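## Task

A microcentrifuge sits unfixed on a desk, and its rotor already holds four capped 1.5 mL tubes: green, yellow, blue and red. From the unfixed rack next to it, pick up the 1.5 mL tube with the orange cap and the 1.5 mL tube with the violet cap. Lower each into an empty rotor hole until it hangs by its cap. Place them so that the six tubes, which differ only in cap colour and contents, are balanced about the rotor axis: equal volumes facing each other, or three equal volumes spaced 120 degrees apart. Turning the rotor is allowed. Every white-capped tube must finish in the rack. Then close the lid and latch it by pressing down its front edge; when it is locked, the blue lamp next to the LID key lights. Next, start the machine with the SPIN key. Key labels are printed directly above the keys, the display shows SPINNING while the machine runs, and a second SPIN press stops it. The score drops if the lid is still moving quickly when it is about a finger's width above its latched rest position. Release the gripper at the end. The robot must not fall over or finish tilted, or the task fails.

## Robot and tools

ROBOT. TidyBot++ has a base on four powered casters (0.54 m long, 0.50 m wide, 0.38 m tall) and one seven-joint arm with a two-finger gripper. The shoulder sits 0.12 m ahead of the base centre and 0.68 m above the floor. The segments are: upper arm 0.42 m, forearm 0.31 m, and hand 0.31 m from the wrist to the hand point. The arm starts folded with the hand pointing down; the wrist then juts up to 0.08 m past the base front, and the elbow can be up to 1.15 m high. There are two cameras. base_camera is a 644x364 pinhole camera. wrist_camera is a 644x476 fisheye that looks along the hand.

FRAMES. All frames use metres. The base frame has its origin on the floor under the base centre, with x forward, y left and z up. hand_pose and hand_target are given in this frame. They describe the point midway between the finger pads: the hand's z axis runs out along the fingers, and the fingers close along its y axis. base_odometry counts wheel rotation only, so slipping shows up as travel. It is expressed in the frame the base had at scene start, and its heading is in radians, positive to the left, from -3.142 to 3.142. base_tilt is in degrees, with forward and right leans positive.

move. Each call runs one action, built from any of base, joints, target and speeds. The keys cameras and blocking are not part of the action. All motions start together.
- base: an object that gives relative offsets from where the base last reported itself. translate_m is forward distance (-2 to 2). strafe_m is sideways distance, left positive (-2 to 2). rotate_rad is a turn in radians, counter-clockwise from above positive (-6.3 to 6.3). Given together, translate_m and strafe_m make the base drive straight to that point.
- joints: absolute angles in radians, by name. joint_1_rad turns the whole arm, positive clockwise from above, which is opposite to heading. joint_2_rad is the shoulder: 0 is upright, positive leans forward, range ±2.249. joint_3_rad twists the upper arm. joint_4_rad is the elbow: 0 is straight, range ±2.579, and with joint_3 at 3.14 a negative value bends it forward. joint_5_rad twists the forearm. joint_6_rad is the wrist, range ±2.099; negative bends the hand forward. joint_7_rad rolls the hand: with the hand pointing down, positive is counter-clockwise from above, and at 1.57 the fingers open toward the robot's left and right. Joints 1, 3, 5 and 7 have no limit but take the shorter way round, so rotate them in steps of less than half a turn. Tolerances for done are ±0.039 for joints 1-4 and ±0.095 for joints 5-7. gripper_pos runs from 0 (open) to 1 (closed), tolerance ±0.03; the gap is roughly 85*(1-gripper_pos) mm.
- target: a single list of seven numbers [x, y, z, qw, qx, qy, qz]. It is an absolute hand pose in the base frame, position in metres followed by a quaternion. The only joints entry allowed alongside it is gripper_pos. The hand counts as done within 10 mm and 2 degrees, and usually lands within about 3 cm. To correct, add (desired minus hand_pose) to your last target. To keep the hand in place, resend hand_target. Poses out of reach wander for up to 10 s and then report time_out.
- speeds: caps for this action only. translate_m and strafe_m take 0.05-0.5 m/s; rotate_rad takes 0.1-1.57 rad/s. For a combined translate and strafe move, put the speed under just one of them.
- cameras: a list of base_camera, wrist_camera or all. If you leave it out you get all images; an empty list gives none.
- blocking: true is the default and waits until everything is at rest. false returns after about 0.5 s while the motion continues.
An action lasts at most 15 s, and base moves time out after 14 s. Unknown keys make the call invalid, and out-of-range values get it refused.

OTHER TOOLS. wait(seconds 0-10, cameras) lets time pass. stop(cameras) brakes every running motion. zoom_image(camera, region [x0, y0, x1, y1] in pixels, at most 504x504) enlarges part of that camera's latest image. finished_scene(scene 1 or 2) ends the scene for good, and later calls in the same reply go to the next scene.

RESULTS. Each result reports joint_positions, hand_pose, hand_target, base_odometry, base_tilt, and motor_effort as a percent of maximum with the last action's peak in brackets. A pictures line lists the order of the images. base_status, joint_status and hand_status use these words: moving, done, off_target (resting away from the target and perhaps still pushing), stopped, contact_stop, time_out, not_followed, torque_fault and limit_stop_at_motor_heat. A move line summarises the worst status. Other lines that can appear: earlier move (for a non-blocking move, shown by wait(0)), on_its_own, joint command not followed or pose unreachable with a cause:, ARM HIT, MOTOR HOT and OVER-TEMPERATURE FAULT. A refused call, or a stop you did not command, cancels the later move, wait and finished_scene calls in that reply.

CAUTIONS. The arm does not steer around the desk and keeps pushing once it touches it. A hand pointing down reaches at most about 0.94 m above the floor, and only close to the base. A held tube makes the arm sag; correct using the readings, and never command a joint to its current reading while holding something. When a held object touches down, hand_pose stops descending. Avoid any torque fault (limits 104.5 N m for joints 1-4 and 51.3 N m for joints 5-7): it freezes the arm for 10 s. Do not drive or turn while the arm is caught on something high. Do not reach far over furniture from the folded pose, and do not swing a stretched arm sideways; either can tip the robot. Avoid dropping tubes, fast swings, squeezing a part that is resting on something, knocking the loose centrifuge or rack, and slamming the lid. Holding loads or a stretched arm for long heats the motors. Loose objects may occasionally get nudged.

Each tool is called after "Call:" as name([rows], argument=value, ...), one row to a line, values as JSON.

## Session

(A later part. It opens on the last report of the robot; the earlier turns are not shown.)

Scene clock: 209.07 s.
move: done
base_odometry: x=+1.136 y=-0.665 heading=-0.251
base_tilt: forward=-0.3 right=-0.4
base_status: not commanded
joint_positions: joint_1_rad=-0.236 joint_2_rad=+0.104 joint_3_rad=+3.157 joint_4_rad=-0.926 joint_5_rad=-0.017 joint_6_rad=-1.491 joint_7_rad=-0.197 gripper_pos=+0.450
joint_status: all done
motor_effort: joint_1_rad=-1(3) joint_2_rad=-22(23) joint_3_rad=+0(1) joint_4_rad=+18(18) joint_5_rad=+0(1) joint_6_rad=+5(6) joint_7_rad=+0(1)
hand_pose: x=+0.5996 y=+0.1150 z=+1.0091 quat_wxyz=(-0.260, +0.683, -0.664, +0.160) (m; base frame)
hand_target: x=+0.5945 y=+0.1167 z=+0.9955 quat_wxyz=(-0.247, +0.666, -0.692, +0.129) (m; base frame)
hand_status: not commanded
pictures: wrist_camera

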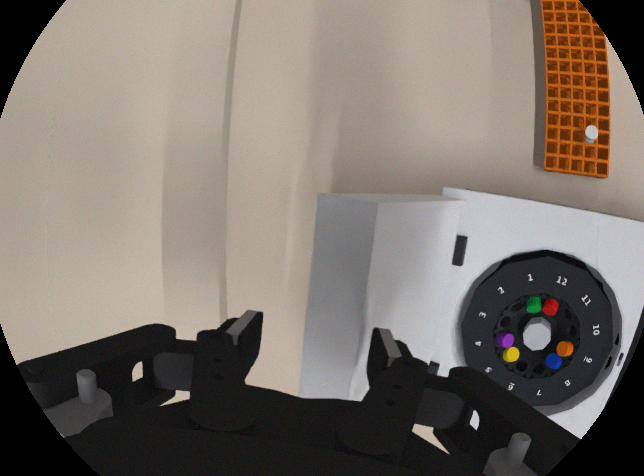

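Call:
move(joints={"joint_2_rad": 0.067, "joint_4_rad": -1.008, "joint_6_rad": -1.408}, cameras=[])

Call:
move(joints={"joint_2_rad": 0.050, "joint_4_rad": -1.067, "joint_6_rad": -1.368}, cameras=["wrist_camera"])

Scene clock: 210.47 s.
move: done
base_odometry: x=+1.136 y=-0.665 heading=-0.251
base_tilt: forward=-0.3 right=-0.4
base_status: not commanded
joint_positions: joint_1_rad=-0.236 joint_2_rad=+0.090 joint_3_rad=+3.157 joint_4_rad=-0.987 joint_5_rad=-0.017 joint_6_rad=-1.438 joint_7_rad=-0.197 gripper_pos=+0.450
joint_status: all done
motor_effort: joint_1_rad=-1(2) joint_2_rad=-22(23) joint_3_rad=+0(1) joint_4_rad=+18(19) joint_5_rad=+0(0) joint_6_rad=+5(6) joint_7_rad=+0(1)
hand_pose: x=+0.6028 y=+0.1155 z=+0.9979 quat_wxyz=(-0.263, +0.682, -0.663, +0.162) (m; base frame)
hand_target: x=+0.6002 y=+0.1176 z=+1.0052 quat_wxyz=(-0.286, +0.655, -0.683, +0.152) (m; base frame)
hand_status: not commanded
pictures: none
No camera images: "cameras" was empty.

Scene clock: 211.23 s.
move: done
base_odometry: x=+1.136 y=-0.665 heading=-0.251
base_tilt: forward=-0.4 right=-0.4
base_status: not commanded
joint_positions: joint_1_rad=-0.236 joint_2_rad=+0.076 joint_3_rad=+3.157 joint_4_rad=-1.045 joint_5_rad=-0.017 joint_6_rad=-1.409 joint_7_rad=-0.197 gripper_pos=+0.450
joint_status: all done
motor_effort: joint_1_rad=-1(1) joint_2_rad=-21(22) joint_3_rad=+0(0) joint_4_rad=+18(20) joint_5_rad=+0(0) joint_6_rad=+5(6) joint_7_rad=-1(1)
hand_pose: x=+0.5995 y=+0.1147 z=+0.9833 quat_wxyz=(-0.257, +0.683, -0.665, +0.158) (m; base frame)
hand_target: x=+0.5987 y=+0.1171 z=+0.9935 quat_wxyz=(-0.285, +0.655, -0.683, +0.152) (m; base frame)
hand_status: not commanded
pictures: wrist_camera

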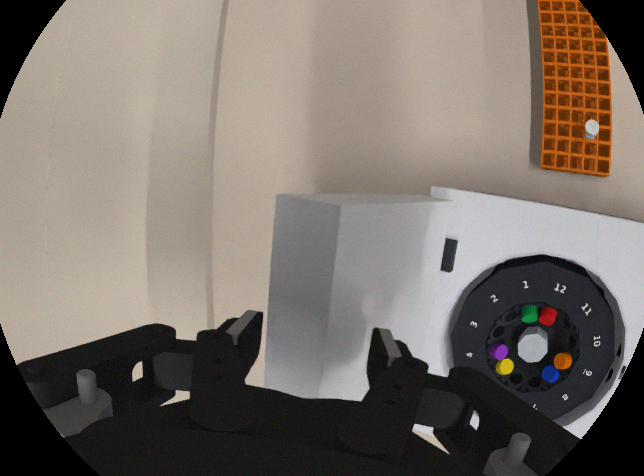

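Call:
move(joints={"joint_1_rad": -0.264, "joint_2_rad": 0.026, "joint_4_rad": -1.096, "joint_6_rad": -1.368}, cameras=[])

Call:
move(joints={"joint_1_rad": -0.272, "joint_2_rad": -0.004, "joint_4_rad": -1.124, "joint_6_rad": -1.368}, cameras=["wrist_camera"])

Scene clock: 212.73 s.
move: done
base_odometry: x=+1.136 y=-0.665 heading=-0.251
base_tilt: forward=-0.3 right=-0.3
base_status: not commanded
joint_positions: joint_1_rad=-0.245 joint_2_rad=+0.053 joint_3_rad=+3.157 joint_4_rad=-1.069 joint_5_rad=-0.017 joint_6_rad=-1.402 joint_7_rad=-0.197 gripper_pos=+0.450
joint_status: all done
motor_effort: joint_1_rad=-1(3) joint_2_rad=-20(22) joint_3_rad=+0(1) joint_4_rad=+18(19) joint_5_rad=+0(1) joint_6_rad=+4(5) joint_7_rad=+0(1)
hand_pose: x=+0.5906 y=+0.1174 z=+0.9849 quat_wxyz=(-0.260, +0.686, -0.661, +0.158) (m; base frame)
hand_target: x=+0.5831 y=+0.1344 z=+0.9915 quat_wxyz=(-0.286, +0.669, -0.670, +0.144) (m; base frame)
hand_status: not commanded
pictures: none
No camera images: "cameras" was empty.

Scene clock: 213.47 s.
move: done
base_odometry: x=+1.136 y=-0.665 heading=-0.251
base_tilt: forward=-0.3 right=-0.4
base_status: not commanded
joint_positions: joint_1_rad=-0.249 joint_2_rad=+0.022 joint_3_rad=+3.157 joint_4_rad=-1.096 joint_5_rad=-0.017 joint_6_rad=-1.394 joint_7_rad=-0.197 gripper_pos=+0.450
joint_status: all done
motor_effort: joint_1_rad=-1(2) joint_2_rad=-19(22) joint_3_rad=+0(1) joint_4_rad=+18(18) joint_5_rad=+0(1) joint_6_rad=+3(4) joint_7_rad=-1(1)
hand_pose: x=+0.5798 y=+0.1165 z=+0.9882 quat_wxyz=(-0.265, +0.686, -0.659, +0.160) (m; base frame)
hand_target: x=+0.5701 y=+0.1348 z=+0.9926 quat_wxyz=(-0.288, +0.672, -0.667, +0.144) (m; base frame)
hand_status: not commanded
pictures: wrist_camera

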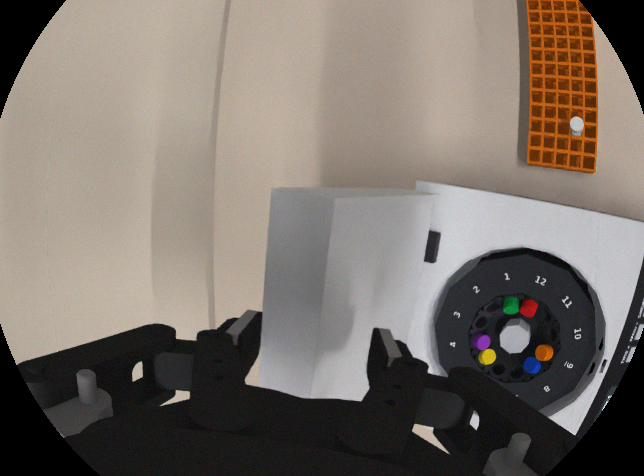

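Call:
move(joints={"joint_1_rad": -0.285, "joint_2_rad": -0.036, "joint_4_rad": -1.160, "joint_6_rad": -1.368}, cameras=["wrist_camera"])

Scene clock: 214.33 s.
move: done
base_odometry: x=+1.136 y=-0.665 heading=-0.251
base_tilt: forward=-0.3 right=-0.4
base_status: not commanded
joint_positions: joint_1_rad=-0.256 joint_2_rad=-0.013 joint_3_rad=+3.157 joint_4_rad=-1.131 joint_5_rad=-0.017 joint_6_rad=-1.389 joint_7_rad=-0.197 gripper_pos=+0.450
joint_status: all done
motor_effort: joint_1_rad=-2(3) joint_2_rad=-18(21) joint_3_rad=+0(2) joint_4_rad=+17(18) joint_5_rad=+0(1) joint_6_rad=+4(4) joint_7_rad=+0(1)
hand_pose: x=+0.5661 y=+0.1166 z=+0.9895 quat_wxyz=(-0.268, +0.687, -0.656, +0.160) (m; base frame)
hand_target: x=+0.5549 y=+0.1368 z=+0.9905 quat_wxyz=(-0.287, +0.677, -0.663, +0.141) (m; base frame)
hand_status: not commanded
pictures: wrist_camera

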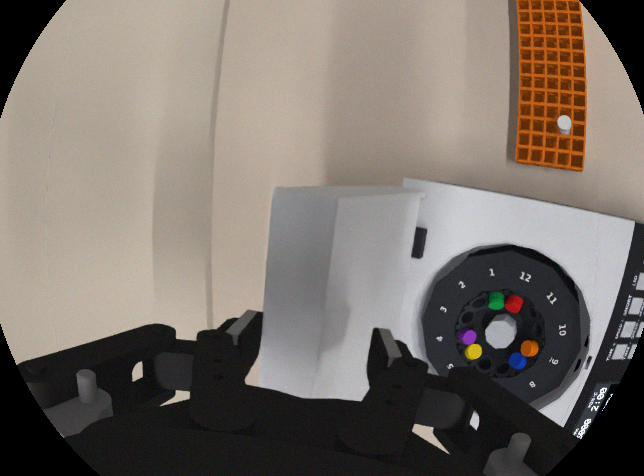

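Call:
move(joints={"gripper_pos": 0.55}, cameras=[])

Call:
move(joints={"joint_1_rad": -0.289, "joint_2_rad": -0.068, "joint_4_rad": -1.203, "joint_6_rad": -1.330}, cameras=["wrist_camera"])

Scene clock: 215.90 s.
move: done
base_odometry: x=+1.136 y=-0.665 heading=-0.251
base_tilt: forward=-0.3 right=-0.4
base_status: not commanded
joint_positions: joint_1_rad=-0.257 joint_2_rad=-0.017 joint_3_rad=+3.157 joint_4_rad=-1.131 joint_5_rad=-0.017 joint_6_rad=-1.386 joint_7_rad=-0.197 gripper_pos=+0.550
joint_status: all done
motor_effort: joint_1_rad=-2(2) joint_2_rad=-17(17) joint_3_rad=-1(1) joint_4_rad=+16(18) joint_5_rad=+0(1) joint_6_rad=+3(4) joint_7_rad=-1(1)
hand_pose: x=+0.5656 y=+0.1165 z=+0.9918 quat_wxyz=(-0.271, +0.687, -0.655, +0.162) (m; base frame)
hand_target: x=+0.5549 y=+0.1368 z=+0.9905 quat_wxyz=(-0.287, +0.677, -0.663, +0.141) (m; base frame)
hand_status: not commanded
pictures: none
No camera images: "cameras" was empty.

Scene clock: 216.60 s.
move: done
base_odometry: x=+1.136 y=-0.665 heading=-0.251
base_tilt: forward=-0.4 right=-0.3
base_status: not commanded
joint_positions: joint_1_rad=-0.260 joint_2_rad=-0.046 joint_3_rad=+3.157 joint_4_rad=-1.173 joint_5_rad=-0.017 joint_6_rad=-1.356 joint_7_rad=-0.197 gripper_pos=+0.550
joint_status: all done
motor_effort: joint_1_rad=-1(3) joint_2_rad=-16(18) joint_3_rad=-1(1) joint_4_rad=+17(18) joint_5_rad=+0(1) joint_6_rad=+4(5) joint_7_rad=-1(1)
hand_pose: x=+0.5591 y=+0.1165 z=+0.9912 quat_wxyz=(-0.278, +0.686, -0.652, +0.166) (m; base frame)
hand_target: x=+0.5493 y=+0.1368 z=+0.9918 quat_wxyz=(-0.299, +0.674, -0.659, +0.146) (m; base frame)
hand_status: not commanded
pictures: wrist_camera

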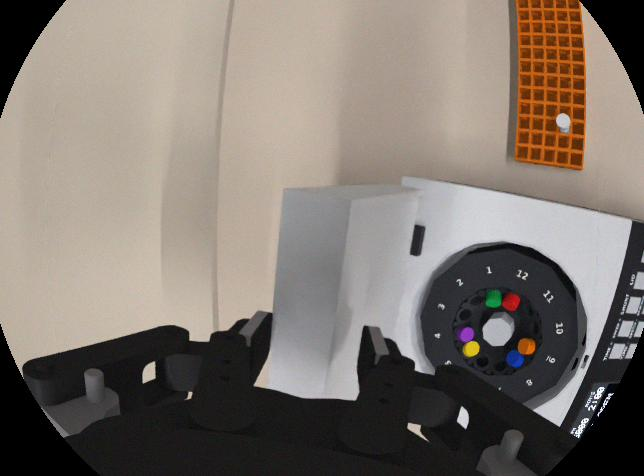

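Call:
move(joints={"joint_1_rad": -0.292, "joint_2_rad": -0.082, "joint_4_rad": -1.236, "joint_6_rad": -1.315}, cameras=[])

Call:
move(joints={"joint_1_rad": -0.299, "joint_2_rad": -0.106, "joint_4_rad": -1.266, "joint_6_rad": -1.309}, cameras=["wrist_camera"])

Scene clock: 218.03 s.
move: done
base_odometry: x=+1.136 y=-0.665 heading=-0.251
base_tilt: forward=-0.3 right=-0.4
base_status: not commanded
joint_positions: joint_1_rad=-0.263 joint_2_rad=-0.065 joint_3_rad=+3.157 joint_4_rad=-1.200 joint_5_rad=-0.017 joint_6_rad=-1.337 joint_7_rad=-0.197 gripper_pos=+0.550
joint_status: all done
motor_effort: joint_1_rad=-2(2) joint_2_rad=-15(17) joint_3_rad=-1(1) joint_4_rad=+17(17) joint_5_rad=+0(1) joint_6_rad=+3(4) joint_7_rad=+0(1)
hand_pose: x=+0.5549 y=+0.1166 z=+0.9905 quat_wxyz=(-0.283, +0.685, -0.650, +0.168) (m; base frame)
hand_target: x=+0.5447 y=+0.1368 z=+0.9852 quat_wxyz=(-0.297, +0.676, -0.659, +0.145) (m; base frame)
hand_status: not commanded
pictures: none
No camera images: "cameras" was empty.

Scene clock: 218.70 s.
move: done
base_odometry: x=+1.136 y=-0.665 heading=-0.251
base_tilt: forward=-0.3 right=-0.4
base_status: not commanded
joint_positions: joint_1_rad=-0.270 joint_2_rad=-0.089 joint_3_rad=+3.157 joint_4_rad=-1.232 joint_5_rad=-0.017 joint_6_rad=-1.331 joint_7_rad=-0.197 gripper_pos=+0.550
joint_status: all done
motor_effort: joint_1_rad=-1(2) joint_2_rad=-15(16) joint_3_rad=-1(1) joint_4_rad=+17(18) joint_5_rad=+0(1) joint_6_rad=+3(4) joint_7_rad=+0(1)
hand_pose: x=+0.5448 y=+0.1171 z=+0.9869 quat_wxyz=(-0.282, +0.688, -0.648, +0.166) (m; base frame)
hand_target: x=+0.5348 y=+0.1371 z=+0.9825 quat_wxyz=(-0.298, +0.678, -0.657, +0.144) (m; base frame)
hand_status: not commanded
pictures: wrist_camera

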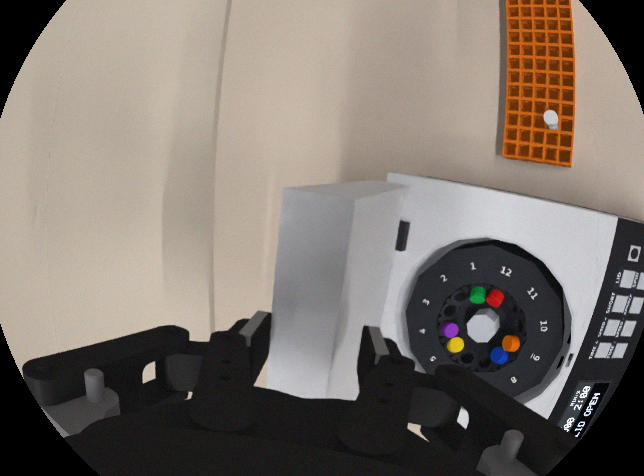

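Call:
move(joints={"joint_1_rad": -0.306, "joint_2_rad": -0.122, "joint_4_rad": -1.310, "joint_6_rad": -1.307}, cameras=[])

Call:
move(joints={"joint_1_rad": -0.313, "joint_2_rad": -0.153, "joint_4_rad": -1.346, "joint_6_rad": -1.280}, cameras=["wrist_camera"])

Scene clock: 219.77 s.
move: done
base_odometry: x=+1.136 y=-0.665 heading=-0.251
base_tilt: forward=-0.3 right=-0.4
base_status: not commanded
joint_positions: joint_1_rad=-0.278 joint_2_rad=-0.105 joint_3_rad=+3.157 joint_4_rad=-1.277 joint_5_rad=-0.017 joint_6_rad=-1.329 joint_7_rad=-0.197 gripper_pos=+0.550
joint_status: all done
motor_effort: joint_1_rad=-1(2) joint_2_rad=-14(15) joint_3_rad=+0(1) joint_4_rad=+18(18) joint_5_rad=+0(1) joint_6_rad=+4(5) joint_7_rad=+0(1)
hand_pose: x=+0.5345 y=+0.1177 z=+0.9725 quat_wxyz=(-0.272, +0.693, -0.649, +0.158) (m; base frame)
hand_target: x=+0.5246 y=+0.1371 z=+0.9687 quat_wxyz=(-0.288, +0.683, -0.658, +0.136) (m; base frame)
hand_status: not commanded
pictures: none
No camera images: "cameras" was empty.

Scene clock: 220.43 s.
move: done
base_odometry: x=+1.136 y=-0.665 heading=-0.251
base_tilt: forward=-0.3 right=-0.4
base_status: not commanded
joint_positions: joint_1_rad=-0.284 joint_2_rad=-0.133 joint_3_rad=+3.157 joint_4_rad=-1.317 joint_5_rad=-0.017 joint_6_rad=-1.309 joint_7_rad=-0.197 gripper_pos=+0.550
joint_status: all done
motor_effort: joint_1_rad=-2(2) joint_2_rad=-14(15) joint_3_rad=-1(1) joint_4_rad=+18(19) joint_5_rad=+0(1) joint_6_rad=+4(5) joint_7_rad=+0(1)
hand_pose: x=+0.5261 y=+0.1181 z=+0.9694 quat_wxyz=(-0.276, +0.694, -0.646, +0.159) (m; base frame)
hand_target: x=+0.5171 y=+0.1378 z=+0.9696 quat_wxyz=(-0.297, +0.682, -0.653, +0.140) (m; base frame)
hand_status: not commanded
pictures: wrist_camera

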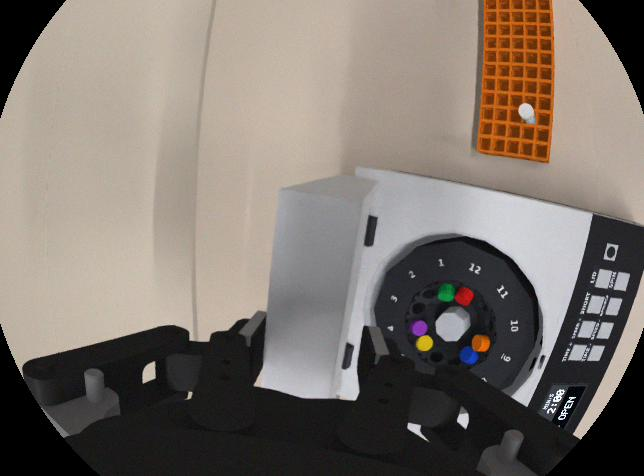

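Call:
move(joints={"joint_1_rad": -0.321, "joint_2_rad": -0.202, "joint_4_rad": -1.418, "joint_6_rad": -1.233}, cameras=[])

Call:
move(joints={"joint_1_rad": -0.330, "joint_2_rad": -0.250, "joint_4_rad": -1.488, "joint_6_rad": -1.182}, cameras=["wrist_camera"])

Scene clock: 221.67 s.
move: done
base_odometry: x=+1.136 y=-0.665 heading=-0.251
base_tilt: forward=-0.4 right=-0.4
base_status: not commanded
joint_positions: joint_1_rad=-0.294 joint_2_rad=-0.181 joint_3_rad=+3.157 joint_4_rad=-1.389 joint_5_rad=-0.017 joint_6_rad=-1.269 joint_7_rad=-0.197 gripper_pos=+0.550
joint_status: all done
motor_effort: joint_1_rad=-1(2) joint_2_rad=-12(14) joint_3_rad=+0(1) joint_4_rad=+18(20) joint_5_rad=+0(1) joint_6_rad=+4(5) joint_7_rad=-1(1)
hand_pose: x=+0.5120 y=+0.1183 z=+0.9624 quat_wxyz=(-0.284, +0.695, -0.641, +0.162) (m; base frame)
hand_target: x=+0.5047 y=+0.1370 z=+0.9639 quat_wxyz=(-0.308, +0.682, -0.648, +0.144) (m; base frame)
hand_status: not commanded
pictures: none
No camera images: "cameras" was empty.

Scene clock: 222.47 s.
move: done
base_odometry: x=+1.136 y=-0.665 heading=-0.251
base_tilt: forward=-0.4 right=-0.3
base_status: not commanded
joint_positions: joint_1_rad=-0.303 joint_2_rad=-0.227 joint_3_rad=+3.157 joint_4_rad=-1.460 joint_5_rad=-0.017 joint_6_rad=-1.220 joint_7_rad=-0.197 gripper_pos=+0.550
joint_status: all done
motor_effort: joint_1_rad=-2(2) joint_2_rad=-11(13) joint_3_rad=+0(1) joint_4_rad=+19(19) joint_5_rad=+0(0) joint_6_rad=+4(5) joint_7_rad=-1(1)
hand_pose: x=+0.5008 y=+0.1185 z=+0.9558 quat_wxyz=(-0.294, +0.695, -0.635, +0.166) (m; base frame)
hand_target: x=+0.4936 y=+0.1369 z=+0.9588 quat_wxyz=(-0.321, +0.680, -0.642, +0.149) (m; base frame)
hand_status: not commanded
pictures: wrist_camera

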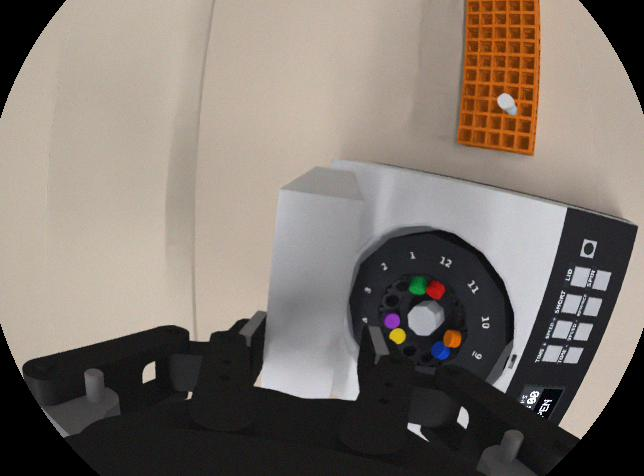

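Call:
move(joints={"joint_1_rad": -0.338, "joint_2_rad": -0.300, "joint_4_rad": -1.556, "joint_6_rad": -1.132}, cameras=[])

Call:
move(joints={"joint_1_rad": -0.345, "joint_2_rad": -0.340, "joint_4_rad": -1.626, "joint_6_rad": -1.082}, cameras=["wrist_camera"])

Scene clock: 223.97 s.
move: done
base_odometry: x=+1.136 y=-0.665 heading=-0.251
base_tilt: forward=-0.4 right=-0.4
base_status: not commanded
joint_positions: joint_1_rad=-0.310 joint_2_rad=-0.274 joint_3_rad=+3.157 joint_4_rad=-1.530 joint_5_rad=-0.017 joint_6_rad=-1.171 joint_7_rad=-0.197 gripper_pos=+0.550
joint_status: all done
motor_effort: joint_1_rad=-1(2) joint_2_rad=-10(12) joint_3_rad=+0(1) joint_4_rad=+19(20) joint_5_rad=+1(1) joint_6_rad=+4(5) joint_7_rad=+0(1)
hand_pose: x=+0.4898 y=+0.1182 z=+0.9492 quat_wxyz=(-0.305, +0.694, -0.630, +0.171) (m; base frame)
hand_target: x=+0.4822 y=+0.1361 z=+0.9544 quat_wxyz=(-0.334, +0.678, -0.636, +0.155) (m; base frame)
hand_status: not commanded
pictures: none
No camera images: "cameras" was empty.

Scene clock: 224.77 s.
move: done
base_odometry: x=+1.136 y=-0.665 heading=-0.251
base_tilt: forward=-0.3 right=-0.4
base_status: not commanded
joint_positions: joint_1_rad=-0.318 joint_2_rad=-0.317 joint_3_rad=+3.157 joint_4_rad=-1.598 joint_5_rad=-0.017 joint_6_rad=-1.120 joint_7_rad=-0.197 gripper_pos=+0.550
joint_status: all done
motor_effort: joint_1_rad=-1(2) joint_2_rad=-8(11) joint_3_rad=+0(1) joint_4_rad=+19(20) joint_5_rad=+0(0) joint_6_rad=+5(6) joint_7_rad=+0(1)
hand_pose: x=+0.4805 y=+0.1181 z=+0.9419 quat_wxyz=(-0.317, +0.692, -0.624, +0.176) (m; base frame)
hand_target: x=+0.4731 y=+0.1354 z=+0.9444 quat_wxyz=(-0.343, +0.677, -0.632, +0.158) (m; base frame)
hand_status: not commanded
pictures: wrist_camera

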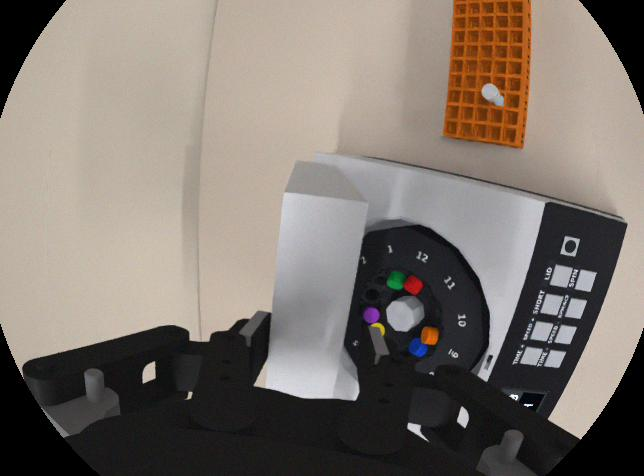

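Call:
move(joints={"joint_1_rad": -0.352, "joint_2_rad": -0.377, "joint_4_rad": -1.694, "joint_6_rad": -1.031}, cameras=[])

Call:
move(joints={"joint_1_rad": -0.359, "joint_2_rad": -0.415, "joint_4_rad": -1.762, "joint_6_rad": -0.980}, cameras=["wrist_camera"])

Scene clock: 225.70 s.
move: done
base_odometry: x=+1.136 y=-0.665 heading=-0.251
base_tilt: forward=-0.4 right=-0.4
base_status: not commanded
joint_positions: joint_1_rad=-0.325 joint_2_rad=-0.356 joint_3_rad=+3.157 joint_4_rad=-1.665 joint_5_rad=-0.017 joint_6_rad=-1.069 joint_7_rad=-0.197 gripper_pos=+0.550
joint_status: all done
motor_effort: joint_1_rad=-1(2) joint_2_rad=-7(9) joint_3_rad=+0(0) joint_4_rad=+19(20) joint_5_rad=+0(1) joint_6_rad=+5(6) joint_7_rad=-1(1)
hand_pose: x=+0.4722 y=+0.1183 z=+0.9326 quat_wxyz=(-0.326, +0.691, -0.619, +0.179) (m; base frame)
hand_target: x=+0.4651 y=+0.1351 z=+0.9340 quat_wxyz=(-0.352, +0.676, -0.627, +0.161) (m; base frame)
hand_status: not commanded
pictures: none
No camera images: "cameras" was empty.

Scene clock: 226.50 s.
move: done
base_odometry: x=+1.136 y=-0.665 heading=-0.251
base_tilt: forward=-0.3 right=-0.4
base_status: not commanded
joint_positions: joint_1_rad=-0.333 joint_2_rad=-0.393 joint_3_rad=+3.157 joint_4_rad=-1.734 joint_5_rad=-0.017 joint_6_rad=-1.019 joint_7_rad=-0.197 gripper_pos=+0.550
joint_status: all done
motor_effort: joint_1_rad=-1(2) joint_2_rad=-6(8) joint_3_rad=+0(1) joint_4_rad=+20(20) joint_5_rad=+0(1) joint_6_rad=+5(6) joint_7_rad=+0(1)
hand_pose: x=+0.4636 y=+0.1182 z=+0.9215 quat_wxyz=(-0.335, +0.691, -0.615, +0.182) (m; base frame)
hand_target: x=+0.4568 y=+0.1345 z=+0.9233 quat_wxyz=(-0.361, +0.674, -0.623, +0.164) (m; base frame)
hand_status: not commanded
pictures: wrist_camera

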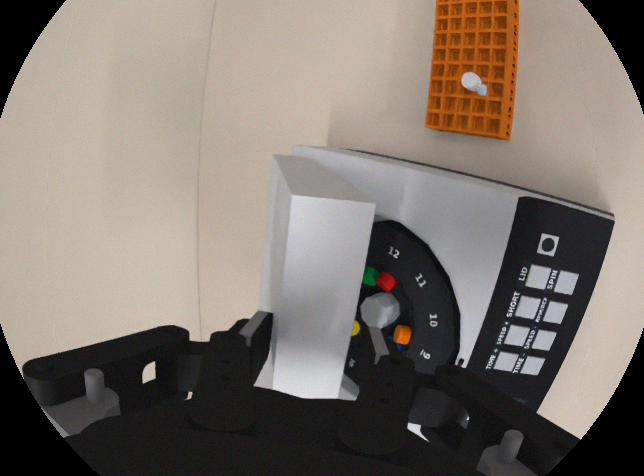

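Call:
move(joints={"joint_1_rad": -0.362, "joint_2_rad": -0.442, "joint_4_rad": -1.819, "joint_6_rad": -0.930}, cameras=[])

Call:
move(joints={"joint_1_rad": -0.366, "joint_2_rad": -0.468, "joint_4_rad": -1.876, "joint_6_rad": -0.879}, cameras=["wrist_camera"])

Scene clock: 227.50 s.
move: done
base_odometry: x=+1.136 y=-0.665 heading=-0.251
base_tilt: forward=-0.4 right=-0.4
base_status: not commanded
joint_positions: joint_1_rad=-0.335 joint_2_rad=-0.420 joint_3_rad=+3.157 joint_4_rad=-1.792 joint_5_rad=-0.017 joint_6_rad=-0.969 joint_7_rad=-0.197 gripper_pos=+0.550
joint_status: all done
motor_effort: joint_1_rad=-1(2) joint_2_rad=-5(6) joint_3_rad=+0(1) joint_4_rad=+20(20) joint_5_rad=+0(0) joint_6_rad=+5(6) joint_7_rad=+0(1)
hand_pose: x=+0.4597 y=+0.1178 z=+0.9116 quat_wxyz=(-0.343, +0.688, -0.612, +0.186) (m; base frame)
hand_target: x=+0.4526 y=+0.1337 z=+0.9139 quat_wxyz=(-0.369, +0.672, -0.620, +0.168) (m; base frame)
hand_status: not commanded
pictures: none
No camera images: "cameras" was empty.

Scene clock: 228.27 s.
move: done
base_odometry: x=+1.136 y=-0.665 heading=-0.251
base_tilt: forward=-0.4 right=-0.4
base_status: not commanded
joint_positions: joint_1_rad=-0.339 joint_2_rad=-0.446 joint_3_rad=+3.157 joint_4_rad=-1.849 joint_5_rad=-0.017 joint_6_rad=-0.918 joint_7_rad=-0.197 gripper_pos=+0.550
joint_status: all done
motor_effort: joint_1_rad=-1(2) joint_2_rad=-5(6) joint_3_rad=+0(0) joint_4_rad=+20(22) joint_5_rad=+0(1) joint_6_rad=+6(6) joint_7_rad=+0(1)
hand_pose: x=+0.4556 y=+0.1177 z=+0.9021 quat_wxyz=(-0.351, +0.686, -0.608, +0.190) (m; base frame)
hand_target: x=+0.4485 y=+0.1333 z=+0.9042 quat_wxyz=(-0.378, +0.670, -0.616, +0.171) (m; base frame)
hand_status: not commanded
pictures: wrist_camera

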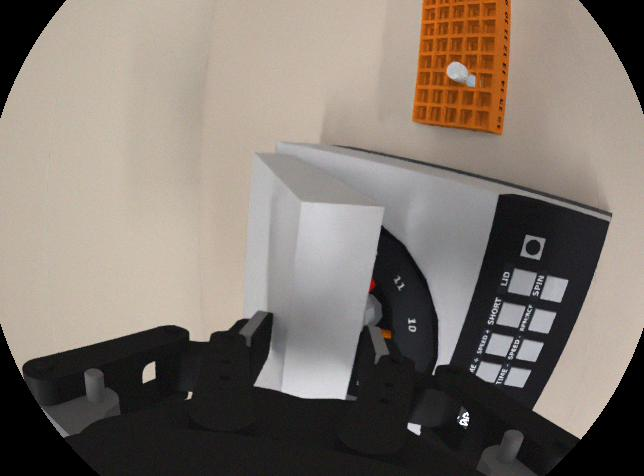

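Call:
move(joints={"joint_1_rad": -0.365, "joint_2_rad": -0.485, "joint_4_rad": -1.933, "joint_6_rad": -0.819}, cameras=["wrist_camera"])

Scene clock: 230.33 s.
move: done
base_odometry: x=+1.136 y=-0.665 heading=-0.251
base_tilt: forward=-0.4 right=-0.3
base_status: not commanded
joint_positions: joint_1_rad=-0.339 joint_2_rad=-0.462 joint_3_rad=+3.157 joint_4_rad=-1.906 joint_5_rad=-0.017 joint_6_rad=-0.858 joint_7_rad=-0.197 gripper_pos=+0.550
joint_status: all done
motor_effort: joint_1_rad=-1(2) joint_2_rad=-3(5) joint_3_rad=+0(1) joint_4_rad=+20(21) joint_5_rad=+0(1) joint_6_rad=+5(6) joint_7_rad=+0(1)
hand_pose: x=+0.4553 y=+0.1176 z=+0.8906 quat_wxyz=(-0.358, +0.683, -0.606, +0.194) (m; base frame)
hand_target: x=+0.4483 y=+0.1324 z=+0.8932 quat_wxyz=(-0.386, +0.666, -0.614, +0.176) (m; base frame)
hand_status: not commanded
pictures: wrist_camera

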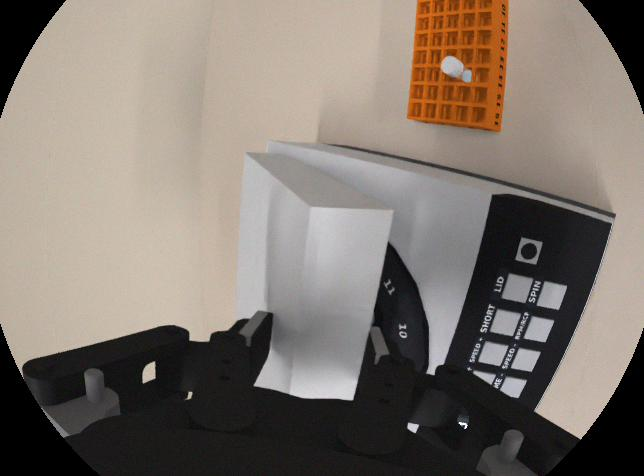

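Call:
move(joints={"joint_1_rad": -0.367, "joint_2_rad": -0.510, "joint_4_rad": -1.996, "joint_6_rad": -0.755}, cameras=["wrist_camera"])

Scene clock: 231.50 s.
move: done
base_odometry: x=+1.136 y=-0.665 heading=-0.251
base_tilt: forward=-0.3 right=-0.4
base_status: not commanded
joint_positions: joint_1_rad=-0.342 joint_2_rad=-0.492 joint_3_rad=+3.157 joint_4_rad=-1.964 joint_5_rad=-0.017 joint_6_rad=-0.791 joint_7_rad=-0.197 gripper_pos=+0.550
joint_status: all done
motor_effort: joint_1_rad=-1(2) joint_2_rad=-2(5) joint_3_rad=+1(1) joint_4_rad=+20(20) joint_5_rad=+0(1) joint_6_rad=+6(7) joint_7_rad=+0(1)
hand_pose: x=+0.4527 y=+0.1174 z=+0.8847 quat_wxyz=(-0.374, +0.678, -0.600, +0.202) (m; base frame)
hand_target: x=+0.4455 y=+0.1316 z=+0.8826 quat_wxyz=(-0.396, +0.661, -0.611, +0.181) (m; base frame)
hand_status: not commanded
pictures: wrist_camera

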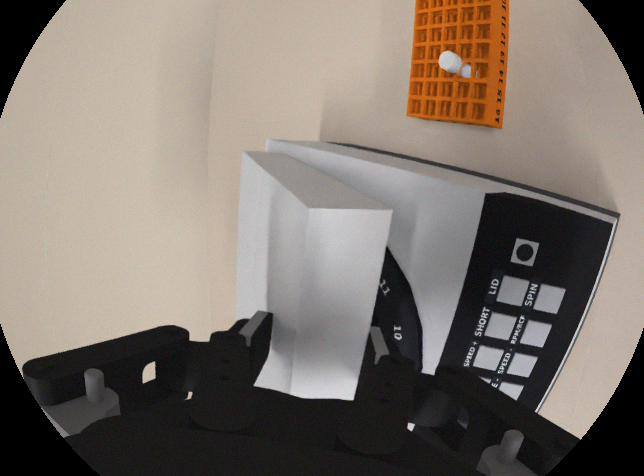

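Call:
move(joints={"joint_1_rad": -0.3675, "joint_2_rad": -0.520, "joint_4_rad": -2.047, "joint_6_rad": -0.722}, cameras=["wrist_camera"])

Scene clock: 232.37 s.
move: off_target
base_odometry: x=+1.136 y=-0.665 heading=-0.251
base_tilt: forward=-0.4 right=-0.4
base_status: not commanded
joint_positions: joint_1_rad=-0.344 joint_2_rad=-0.511 joint_3_rad=+3.157 joint_4_rad=-2.006 joint_5_rad=-0.017 joint_6_rad=-0.748 joint_7_rad=-0.197 gripper_pos=+0.550
joint_status: joint_4_rad off_target (ended at -2.006, target -2.047); the others done
motor_effort: joint_1_rad=+0(1) joint_2_rad=+0(3) joint_3_rad=+1(1) joint_4_rad=+18(20) joint_5_rad=+0(1) joint_6_rad=+4(7) joint_7_rad=+0(2)
hand_pose: x=+0.4505 y=+0.1172 z=+0.8791 quat_wxyz=(-0.382, +0.675, -0.597, +0.207) (m; base frame)
hand_target: x=+0.4414 y=+0.1300 z=+0.8657 quat_wxyz=(-0.393, +0.662, -0.612, +0.179) (m; base frame)
hand_status: not commanded
pictures: wrist_camera

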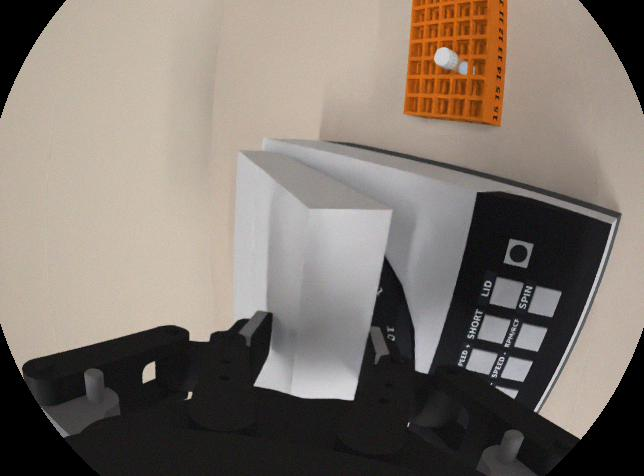

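Call:
move(joints={"gripper_pos": 0.48}, cameras=["wrist_camera"])

Scene clock: 233.77 s.
move: done
base_odometry: x=+1.136 y=-0.665 heading=-0.251
base_tilt: forward=-0.3 right=-0.3
base_status: not commanded
joint_positions: joint_1_rad=-0.344 joint_2_rad=-0.511 joint_3_rad=+3.157 joint_4_rad=-2.021 joint_5_rad=-0.017 joint_6_rad=-0.748 joint_7_rad=-0.198 gripper_pos=+0.480
joint_status: all done
motor_effort: joint_1_rad=-1(1) joint_2_rad=-3(3) joint_3_rad=+0(1) joint_4_rad=+20(21) joint_5_rad=+0(1) joint_6_rad=+6(7) joint_7_rad=+0(1)
hand_pose: x=+0.4480 y=+0.1164 z=+0.8708 quat_wxyz=(-0.376, +0.677, -0.599, +0.203) (m; base frame)
hand_target: x=+0.4414 y=+0.1300 z=+0.8657 quat_wxyz=(-0.393, +0.662, -0.612, +0.179) (m; base frame)
hand_status: not commanded
pictures: wrist_camera

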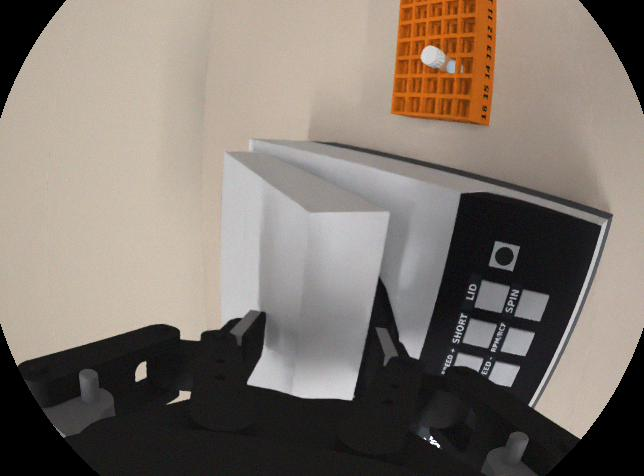

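Call:
wait(seconds=0.5, cameras=["wrist_camera"])

Call:
zoom_image(camera="wrist_camera", region=[220, 140, 460, 420])

Scene clock: 234.57 s.
base_odometry: x=+1.136 y=-0.665 heading=-0.251
base_tilt: forward=-0.3 right=-0.3
base_status: not commanded
joint_positions: joint_1_rad=-0.344 joint_2_rad=-0.511 joint_3_rad=+3.157 joint_4_rad=-2.021 joint_5_rad=-0.017 joint_6_rad=-0.748 joint_7_rad=-0.198 gripper_pos=+0.480
joint_status: all done
motor_effort: joint_1_rad=-1(1) joint_2_rad=-3(3) joint_3_rad=+0(1) joint_4_rad=+20(21) joint_5_rad=+1(1) joint_6_rad=+6(7) joint_7_rad=-1(1)
hand_pose: x=+0.4480 y=+0.1164 z=+0.8708 quat_wxyz=(-0.376, +0.677, -0.599, +0.203) (m; base frame)
hand_target: x=+0.4414 y=+0.1300 z=+0.8657 quat_wxyz=(-0.393, +0.662, -0.612, +0.179) (m; base frame)
hand_status: not commanded
wait: 0.50 s; at rest from the start
pictures: wrist_camera

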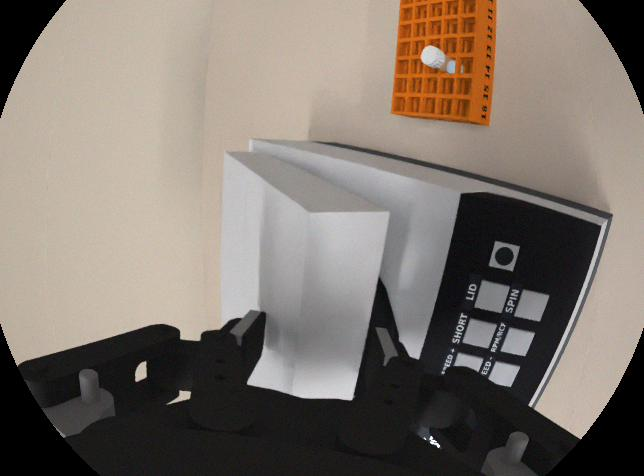

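Scaled by 1.800.

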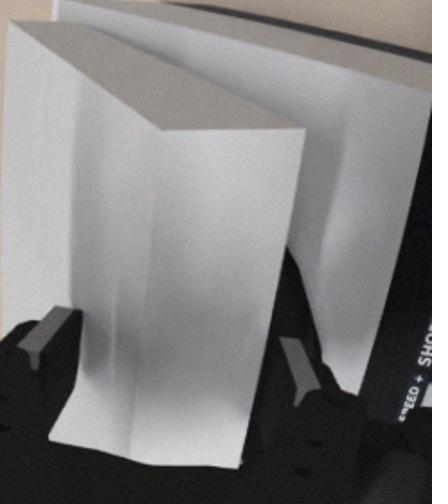

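Call:
move(joints={"joint_2_rad": -0.531, "joint_4_rad": -2.013, "joint_6_rad": -0.785}, cameras=[])

Call:
move(joints={"joint_2_rad": -0.557, "joint_4_rad": -1.989, "joint_6_rad": -0.836}, cameras=["wrist_camera"])

Scene clock: 236.57 s.
move: done
base_odometry: x=+1.136 y=-0.665 heading=-0.251
base_tilt: forward=-0.4 right=-0.4
base_status: not commanded
joint_positions: joint_1_rad=-0.344 joint_2_rad=-0.511 joint_3_rad=+3.157 joint_4_rad=-2.010 joint_5_rad=-0.017 joint_6_rad=-0.769 joint_7_rad=-0.198 gripper_pos=+0.480
joint_status: all done
motor_effort: joint_1_rad=-1(2) joint_2_rad=-3(3) joint_3_rad=+0(1) joint_4_rad=+21(21) joint_5_rad=+0(0) joint_6_rad=+6(7) joint_7_rad=-1(1)
hand_pose: x=+0.4458 y=+0.1158 z=+0.8717 quat_wxyz=(-0.372, +0.679, -0.600, +0.201) (m; base frame)
hand_target: x=+0.4332 y=+0.1275 z=+0.8732 quat_wxyz=(-0.386, +0.666, -0.614, +0.175) (m; base frame)
hand_status: not commanded
pictures: none
No camera images: "cameras" was empty.

Scene clock: 237.27 s.
move: done
base_odometry: x=+1.136 y=-0.665 heading=-0.251
base_tilt: forward=-0.3 right=-0.4
base_status: not commanded
joint_positions: joint_1_rad=-0.344 joint_2_rad=-0.535 joint_3_rad=+3.157 joint_4_rad=-1.995 joint_5_rad=-0.017 joint_6_rad=-0.804 joint_7_rad=-0.198 gripper_pos=+0.480
joint_status: all done
motor_effort: joint_1_rad=-1(2) joint_2_rad=-2(5) joint_3_rad=+0(0) joint_4_rad=+21(22) joint_5_rad=+0(0) joint_6_rad=+7(7) joint_7_rad=+0(1)
hand_pose: x=+0.4372 y=+0.1129 z=+0.8801 quat_wxyz=(-0.374, +0.678, -0.600, +0.202) (m; base frame)
hand_target: x=+0.4225 y=+0.1239 z=+0.8829 quat_wxyz=(-0.386, +0.667, -0.613, +0.175) (m; base frame)
hand_status: not commanded
pictures: wrist_camera

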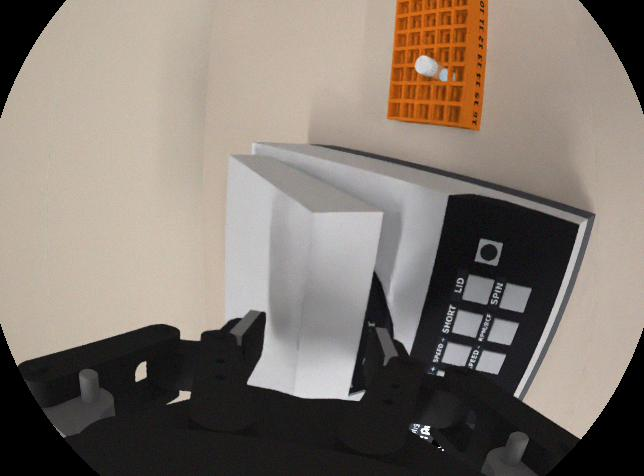

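Call:
move(joints={"joint_2_rad": -0.583, "joint_4_rad": -1.964, "joint_6_rad": -0.887}, cameras=[])

Call:
move(joints={"joint_2_rad": -0.608, "joint_4_rad": -1.940, "joint_6_rad": -0.938}, cameras=["wrist_camera"])

Scene clock: 238.07 s.
move: done
base_odometry: x=+1.136 y=-0.665 heading=-0.251
base_tilt: forward=-0.4 right=-0.4
base_status: not commanded
joint_positions: joint_1_rad=-0.344 joint_2_rad=-0.561 joint_3_rad=+3.157 joint_4_rad=-1.971 joint_5_rad=-0.017 joint_6_rad=-0.848 joint_7_rad=-0.198 gripper_pos=+0.480
joint_status: all done
motor_effort: joint_1_rad=+0(2) joint_2_rad=-2(4) joint_3_rad=+0(1) joint_4_rad=+21(22) joint_5_rad=+0(0) joint_6_rad=+6(7) joint_7_rad=+0(1)
hand_pose: x=+0.4272 y=+0.1095 z=+0.8910 quat_wxyz=(-0.376, +0.677, -0.599, +0.203) (m; base frame)
hand_target: x=+0.4113 y=+0.1201 z=+0.8928 quat_wxyz=(-0.386, +0.667, -0.613, +0.174) (m; base frame)
hand_status: not commanded
pictures: none
No camera images: "cameras" was empty.

Scene clock: 238.77 s.
move: done
base_odometry: x=+1.136 y=-0.665 heading=-0.251
base_tilt: forward=-0.4 right=-0.3
base_status: not commanded
joint_positions: joint_1_rad=-0.344 joint_2_rad=-0.586 joint_3_rad=+3.157 joint_4_rad=-1.948 joint_5_rad=-0.017 joint_6_rad=-0.897 joint_7_rad=-0.198 gripper_pos=+0.480
joint_status: all done
motor_effort: joint_1_rad=-1(2) joint_2_rad=-1(3) joint_3_rad=+0(0) joint_4_rad=+21(22) joint_5_rad=+0(1) joint_6_rad=+6(7) joint_7_rad=-1(1)
hand_pose: x=+0.4162 y=+0.1058 z=+0.9003 quat_wxyz=(-0.377, +0.678, -0.598, +0.202) (m; base frame)
hand_target: x=+0.3995 y=+0.1160 z=+0.9015 quat_wxyz=(-0.385, +0.668, -0.612, +0.174) (m; base frame)
hand_status: not commanded
pictures: wrist_camera

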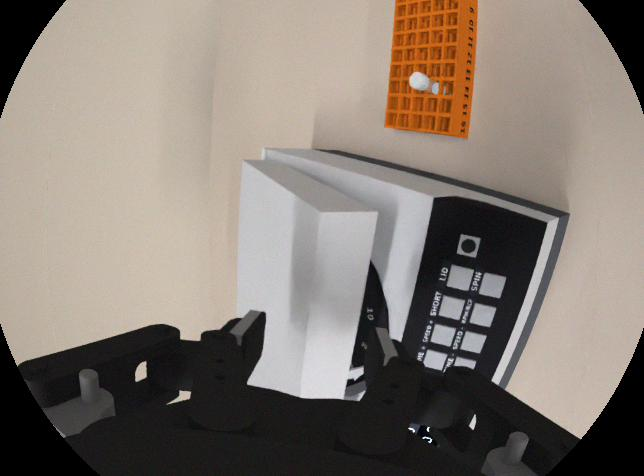

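Call:
move(joints={"joint_1_rad": -0.380, "joint_2_rad": -0.250, "joint_4_rad": -1.470, "joint_6_rad": -1.500}, cameras=[])

Call:
move(joints={"joint_1_rad": -0.447, "joint_2_rad": 0.220, "joint_4_rad": -0.883, "joint_6_rad": -2.080, "joint_7_rad": -2.340, "gripper_pos": 1.0}, cameras=["wrist_camera"])

Scene clock: 242.10 s.
move: done
base_odometry: x=+1.136 y=-0.665 heading=-0.251
base_tilt: forward=-0.4 right=-0.3
base_status: not commanded
joint_positions: joint_1_rad=-0.352 joint_2_rad=-0.272 joint_3_rad=+3.157 joint_4_rad=-1.482 joint_5_rad=-0.017 joint_6_rad=-1.450 joint_7_rad=-0.198 gripper_pos=+0.480
joint_status: all done
motor_effort: joint_1_rad=+0(2) joint_2_rad=-9(9) joint_3_rad=+0(1) joint_4_rad=+18(22) joint_5_rad=+0(1) joint_6_rad=+4(7) joint_7_rad=+0(1)
hand_pose: x=+0.4244 y=+0.1129 z=+0.9221 quat_wxyz=(-0.212, +0.733, -0.637, +0.109) (m; base frame)
hand_target: x=+0.4112 y=+0.1274 z=+0.9138 quat_wxyz=(-0.196, +0.730, -0.650, +0.076) (m; base frame)
hand_status: not commanded
pictures: none
No camera images: "cameras" was empty.

Scene clock: 244.83 s.
move: done
base_odometry: x=+1.136 y=-0.665 heading=-0.251
base_tilt: forward=-0.3 right=-0.4
base_status: not commanded
joint_positions: joint_1_rad=-0.419 joint_2_rad=+0.201 joint_3_rad=+3.157 joint_4_rad=-0.896 joint_5_rad=-0.017 joint_6_rad=-2.033 joint_7_rad=-2.273 gripper_pos=+0.999
joint_status: all done
motor_effort: joint_1_rad=-1(2) joint_2_rad=-23(24) joint_3_rad=+0(1) joint_4_rad=+15(19) joint_5_rad=+0(0) joint_6_rad=-1(5) joint_7_rad=+0(2)
hand_pose: x=+0.4542 y=+0.1508 z=+0.9262 quat_wxyz=(-0.002, -0.145, -0.989, -0.008) (m; base frame)
hand_target: x=+0.4394 y=+0.1637 z=+0.9233 quat_wxyz=(+0.026, -0.156, -0.987, -0.002) (m; base frame)
hand_status: not commanded
pictures: wrist_camera

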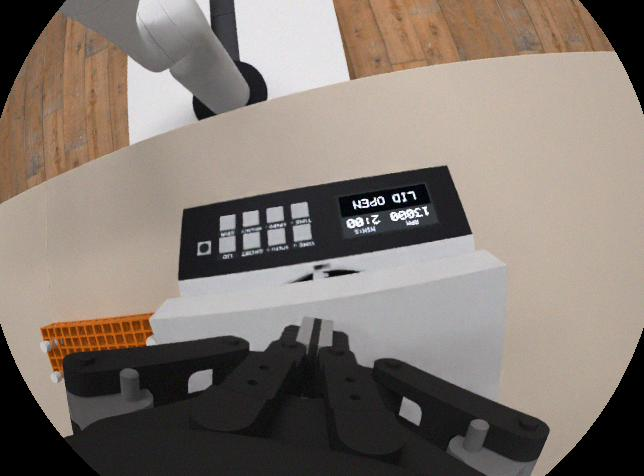

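Call:
move(joints={"joint_2_rad": 0.167, "joint_4_rad": -0.992, "joint_6_rad": -1.938}, cameras=["wrist_camera"])

Scene clock: 246.63 s.
move: done
base_odometry: x=+1.136 y=-0.665 heading=-0.251
base_tilt: forward=-0.4 right=-0.3
base_status: not commanded
joint_positions: joint_1_rad=-0.419 joint_2_rad=+0.191 joint_3_rad=+3.157 joint_4_rad=-0.971 joint_5_rad=-0.017 joint_6_rad=-1.974 joint_7_rad=-2.276 gripper_pos=+0.999
joint_status: all done
motor_effort: joint_1_rad=-1(2) joint_2_rad=-22(23) joint_3_rad=+0(0) joint_4_rad=+16(16) joint_5_rad=+0(0) joint_6_rad=+0(1) joint_7_rad=+0(1)
hand_pose: x=+0.4568 y=+0.1520 z=+0.9084 quat_wxyz=(+0.001, -0.147, -0.989, -0.007) (m; base frame)
hand_target: x=+0.4504 y=+0.1694 z=+0.9117 quat_wxyz=(-0.008, -0.158, -0.987, -0.027) (m; base frame)
hand_status: not commanded
pictures: wrist_camera

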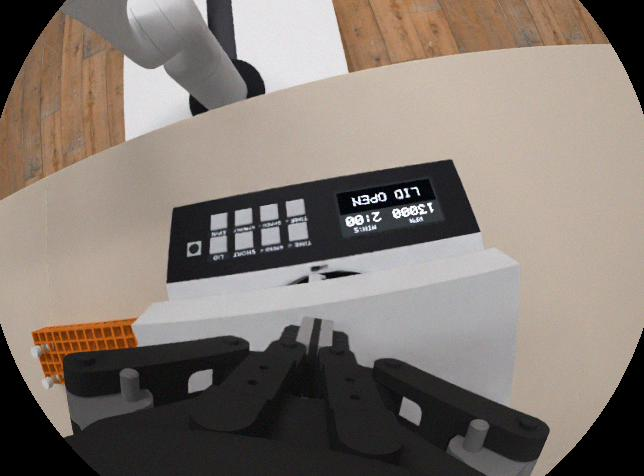

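Call:
move(joints={"joint_2_rad": 0.160, "joint_4_rad": -1.0155, "joint_6_rad": -1.919}, cameras=[])

Call:
move(joints={"joint_2_rad": 0.155, "joint_4_rad": -1.039, "joint_6_rad": -1.901}, cameras=[])

Call:
move(joints={"joint_2_rad": 0.150, "joint_4_rad": -1.0625, "joint_6_rad": -1.882}, cameras=["wrist_camera"])

Scene clock: 247.43 s.
move: done
base_odometry: x=+1.136 y=-0.665 heading=-0.251
base_tilt: forward=-0.3 right=-0.4
base_status: not commanded
joint_positions: joint_1_rad=-0.419 joint_2_rad=+0.186 joint_3_rad=+3.157 joint_4_rad=-0.995 joint_5_rad=-0.017 joint_6_rad=-1.959 joint_7_rad=-2.276 gripper_pos=+0.999
joint_status: all done
motor_effort: joint_1_rad=-1(2) joint_2_rad=-22(23) joint_3_rad=+0(0) joint_4_rad=+15(16) joint_5_rad=+0(0) joint_6_rad=-1(1) joint_7_rad=+0(1)
hand_pose: x=+0.4556 y=+0.1515 z=+0.9037 quat_wxyz=(+0.003, -0.147, -0.989, -0.006) (m; base frame)
hand_target: x=+0.4502 y=+0.1694 z=+0.9075 quat_wxyz=(-0.009, -0.158, -0.987, -0.028) (m; base frame)
hand_status: not commanded
pictures: none
No camera images: "cameras" was empty.

Scene clock: 248.03 s.
move: done
base_odometry: x=+1.136 y=-0.665 heading=-0.251
base_tilt: forward=-0.3 right=-0.4
base_status: not commanded
joint_positions: joint_1_rad=-0.419 joint_2_rad=+0.181 joint_3_rad=+3.157 joint_4_rad=-1.017 joint_5_rad=-0.017 joint_6_rad=-1.944 joint_7_rad=-2.276 gripper_pos=+0.999
joint_status: all done
motor_effort: joint_1_rad=-1(1) joint_2_rad=-22(23) joint_3_rad=+0(1) joint_4_rad=+15(16) joint_5_rad=+0(0) joint_6_rad=-1(1) joint_7_rad=-1(1)
hand_pose: x=+0.4551 y=+0.1513 z=+0.8991 quat_wxyz=(+0.003, -0.147, -0.989, -0.006) (m; base frame)
hand_target: x=+0.4502 y=+0.1695 z=+0.9024 quat_wxyz=(-0.009, -0.159, -0.987, -0.028) (m; base frame)
hand_status: not commanded
pictures: none
No camera images: "cameras" was empty.

Scene clock: 248.63 s.
move: done
base_odometry: x=+1.136 y=-0.665 heading=-0.251
base_tilt: forward=-0.3 right=-0.4
base_status: not commanded
joint_positions: joint_1_rad=-0.419 joint_2_rad=+0.175 joint_3_rad=+3.157 joint_4_rad=-1.040 joint_5_rad=-0.017 joint_6_rad=-1.926 joint_7_rad=-2.277 gripper_pos=+0.999
joint_status: all done
motor_effort: joint_1_rad=-1(2) joint_2_rad=-22(23) joint_3_rad=+0(1) joint_4_rad=+15(16) joint_5_rad=+0(0) joint_6_rad=+0(1) joint_7_rad=+0(1)
hand_pose: x=+0.4549 y=+0.1512 z=+0.8945 quat_wxyz=(+0.003, -0.147, -0.989, -0.006) (m; base frame)
hand_target: x=+0.4503 y=+0.1696 z=+0.8973 quat_wxyz=(-0.009, -0.159, -0.987, -0.028) (m; base frame)
hand_status: not commanded
pictures: wrist_camera

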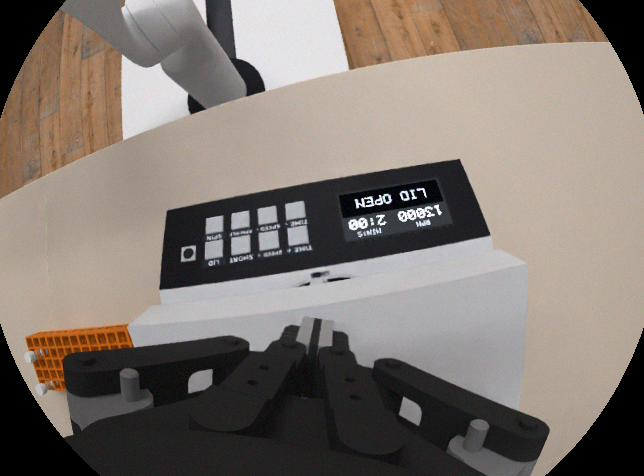

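Call:
move(joints={"joint_2_rad": 0.145, "joint_4_rad": -1.086, "joint_6_rad": -1.864}, cameras=[])

Call:
move(joints={"joint_2_rad": 0.141, "joint_4_rad": -1.1075, "joint_6_rad": -1.8465}, cameras=["wrist_camera"])

Scene clock: 249.43 s.
move: done
base_odometry: x=+1.136 y=-0.665 heading=-0.251
base_tilt: forward=-0.4 right=-0.4
base_status: not commanded
joint_positions: joint_1_rad=-0.420 joint_2_rad=+0.169 joint_3_rad=+3.157 joint_4_rad=-1.063 joint_5_rad=-0.017 joint_6_rad=-1.908 joint_7_rad=-2.277 gripper_pos=+0.999
joint_status: all done
motor_effort: joint_1_rad=-1(2) joint_2_rad=-22(23) joint_3_rad=+0(0) joint_4_rad=+16(17) joint_5_rad=+0(0) joint_6_rad=+0(1) joint_7_rad=-1(1)
hand_pose: x=+0.4545 y=+0.1510 z=+0.8896 quat_wxyz=(+0.003, -0.147, -0.989, -0.006) (m; base frame)
hand_target: x=+0.4501 y=+0.1695 z=+0.8922 quat_wxyz=(-0.009, -0.159, -0.987, -0.028) (m; base frame)
hand_status: not commanded
pictures: none
No camera images: "cameras" was empty.

Scene clock: 250.03 s.
move: done
base_odometry: x=+1.136 y=-0.665 heading=-0.251
base_tilt: forward=-0.4 right=-0.4
base_status: not commanded
joint_positions: joint_1_rad=-0.420 joint_2_rad=+0.165 joint_3_rad=+3.157 joint_4_rad=-1.085 joint_5_rad=-0.017 joint_6_rad=-1.891 joint_7_rad=-2.277 gripper_pos=+0.999
joint_status: all done
motor_effort: joint_1_rad=-1(2) joint_2_rad=-22(23) joint_3_rad=+0(1) joint_4_rad=+16(17) joint_5_rad=+0(0) joint_6_rad=+0(1) joint_7_rad=+0(1)
hand_pose: x=+0.4545 y=+0.1510 z=+0.8847 quat_wxyz=(+0.003, -0.148, -0.989, -0.006) (m; base frame)
hand_target: x=+0.4502 y=+0.1696 z=+0.8872 quat_wxyz=(-0.009, -0.160, -0.987, -0.028) (m; base frame)
hand_status: not commanded
pictures: wrist_camera

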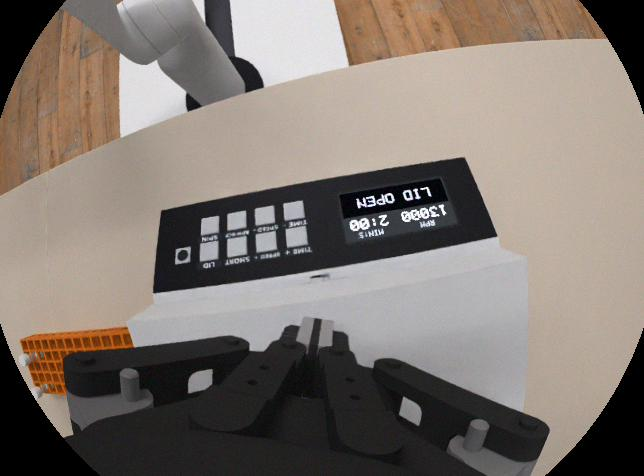

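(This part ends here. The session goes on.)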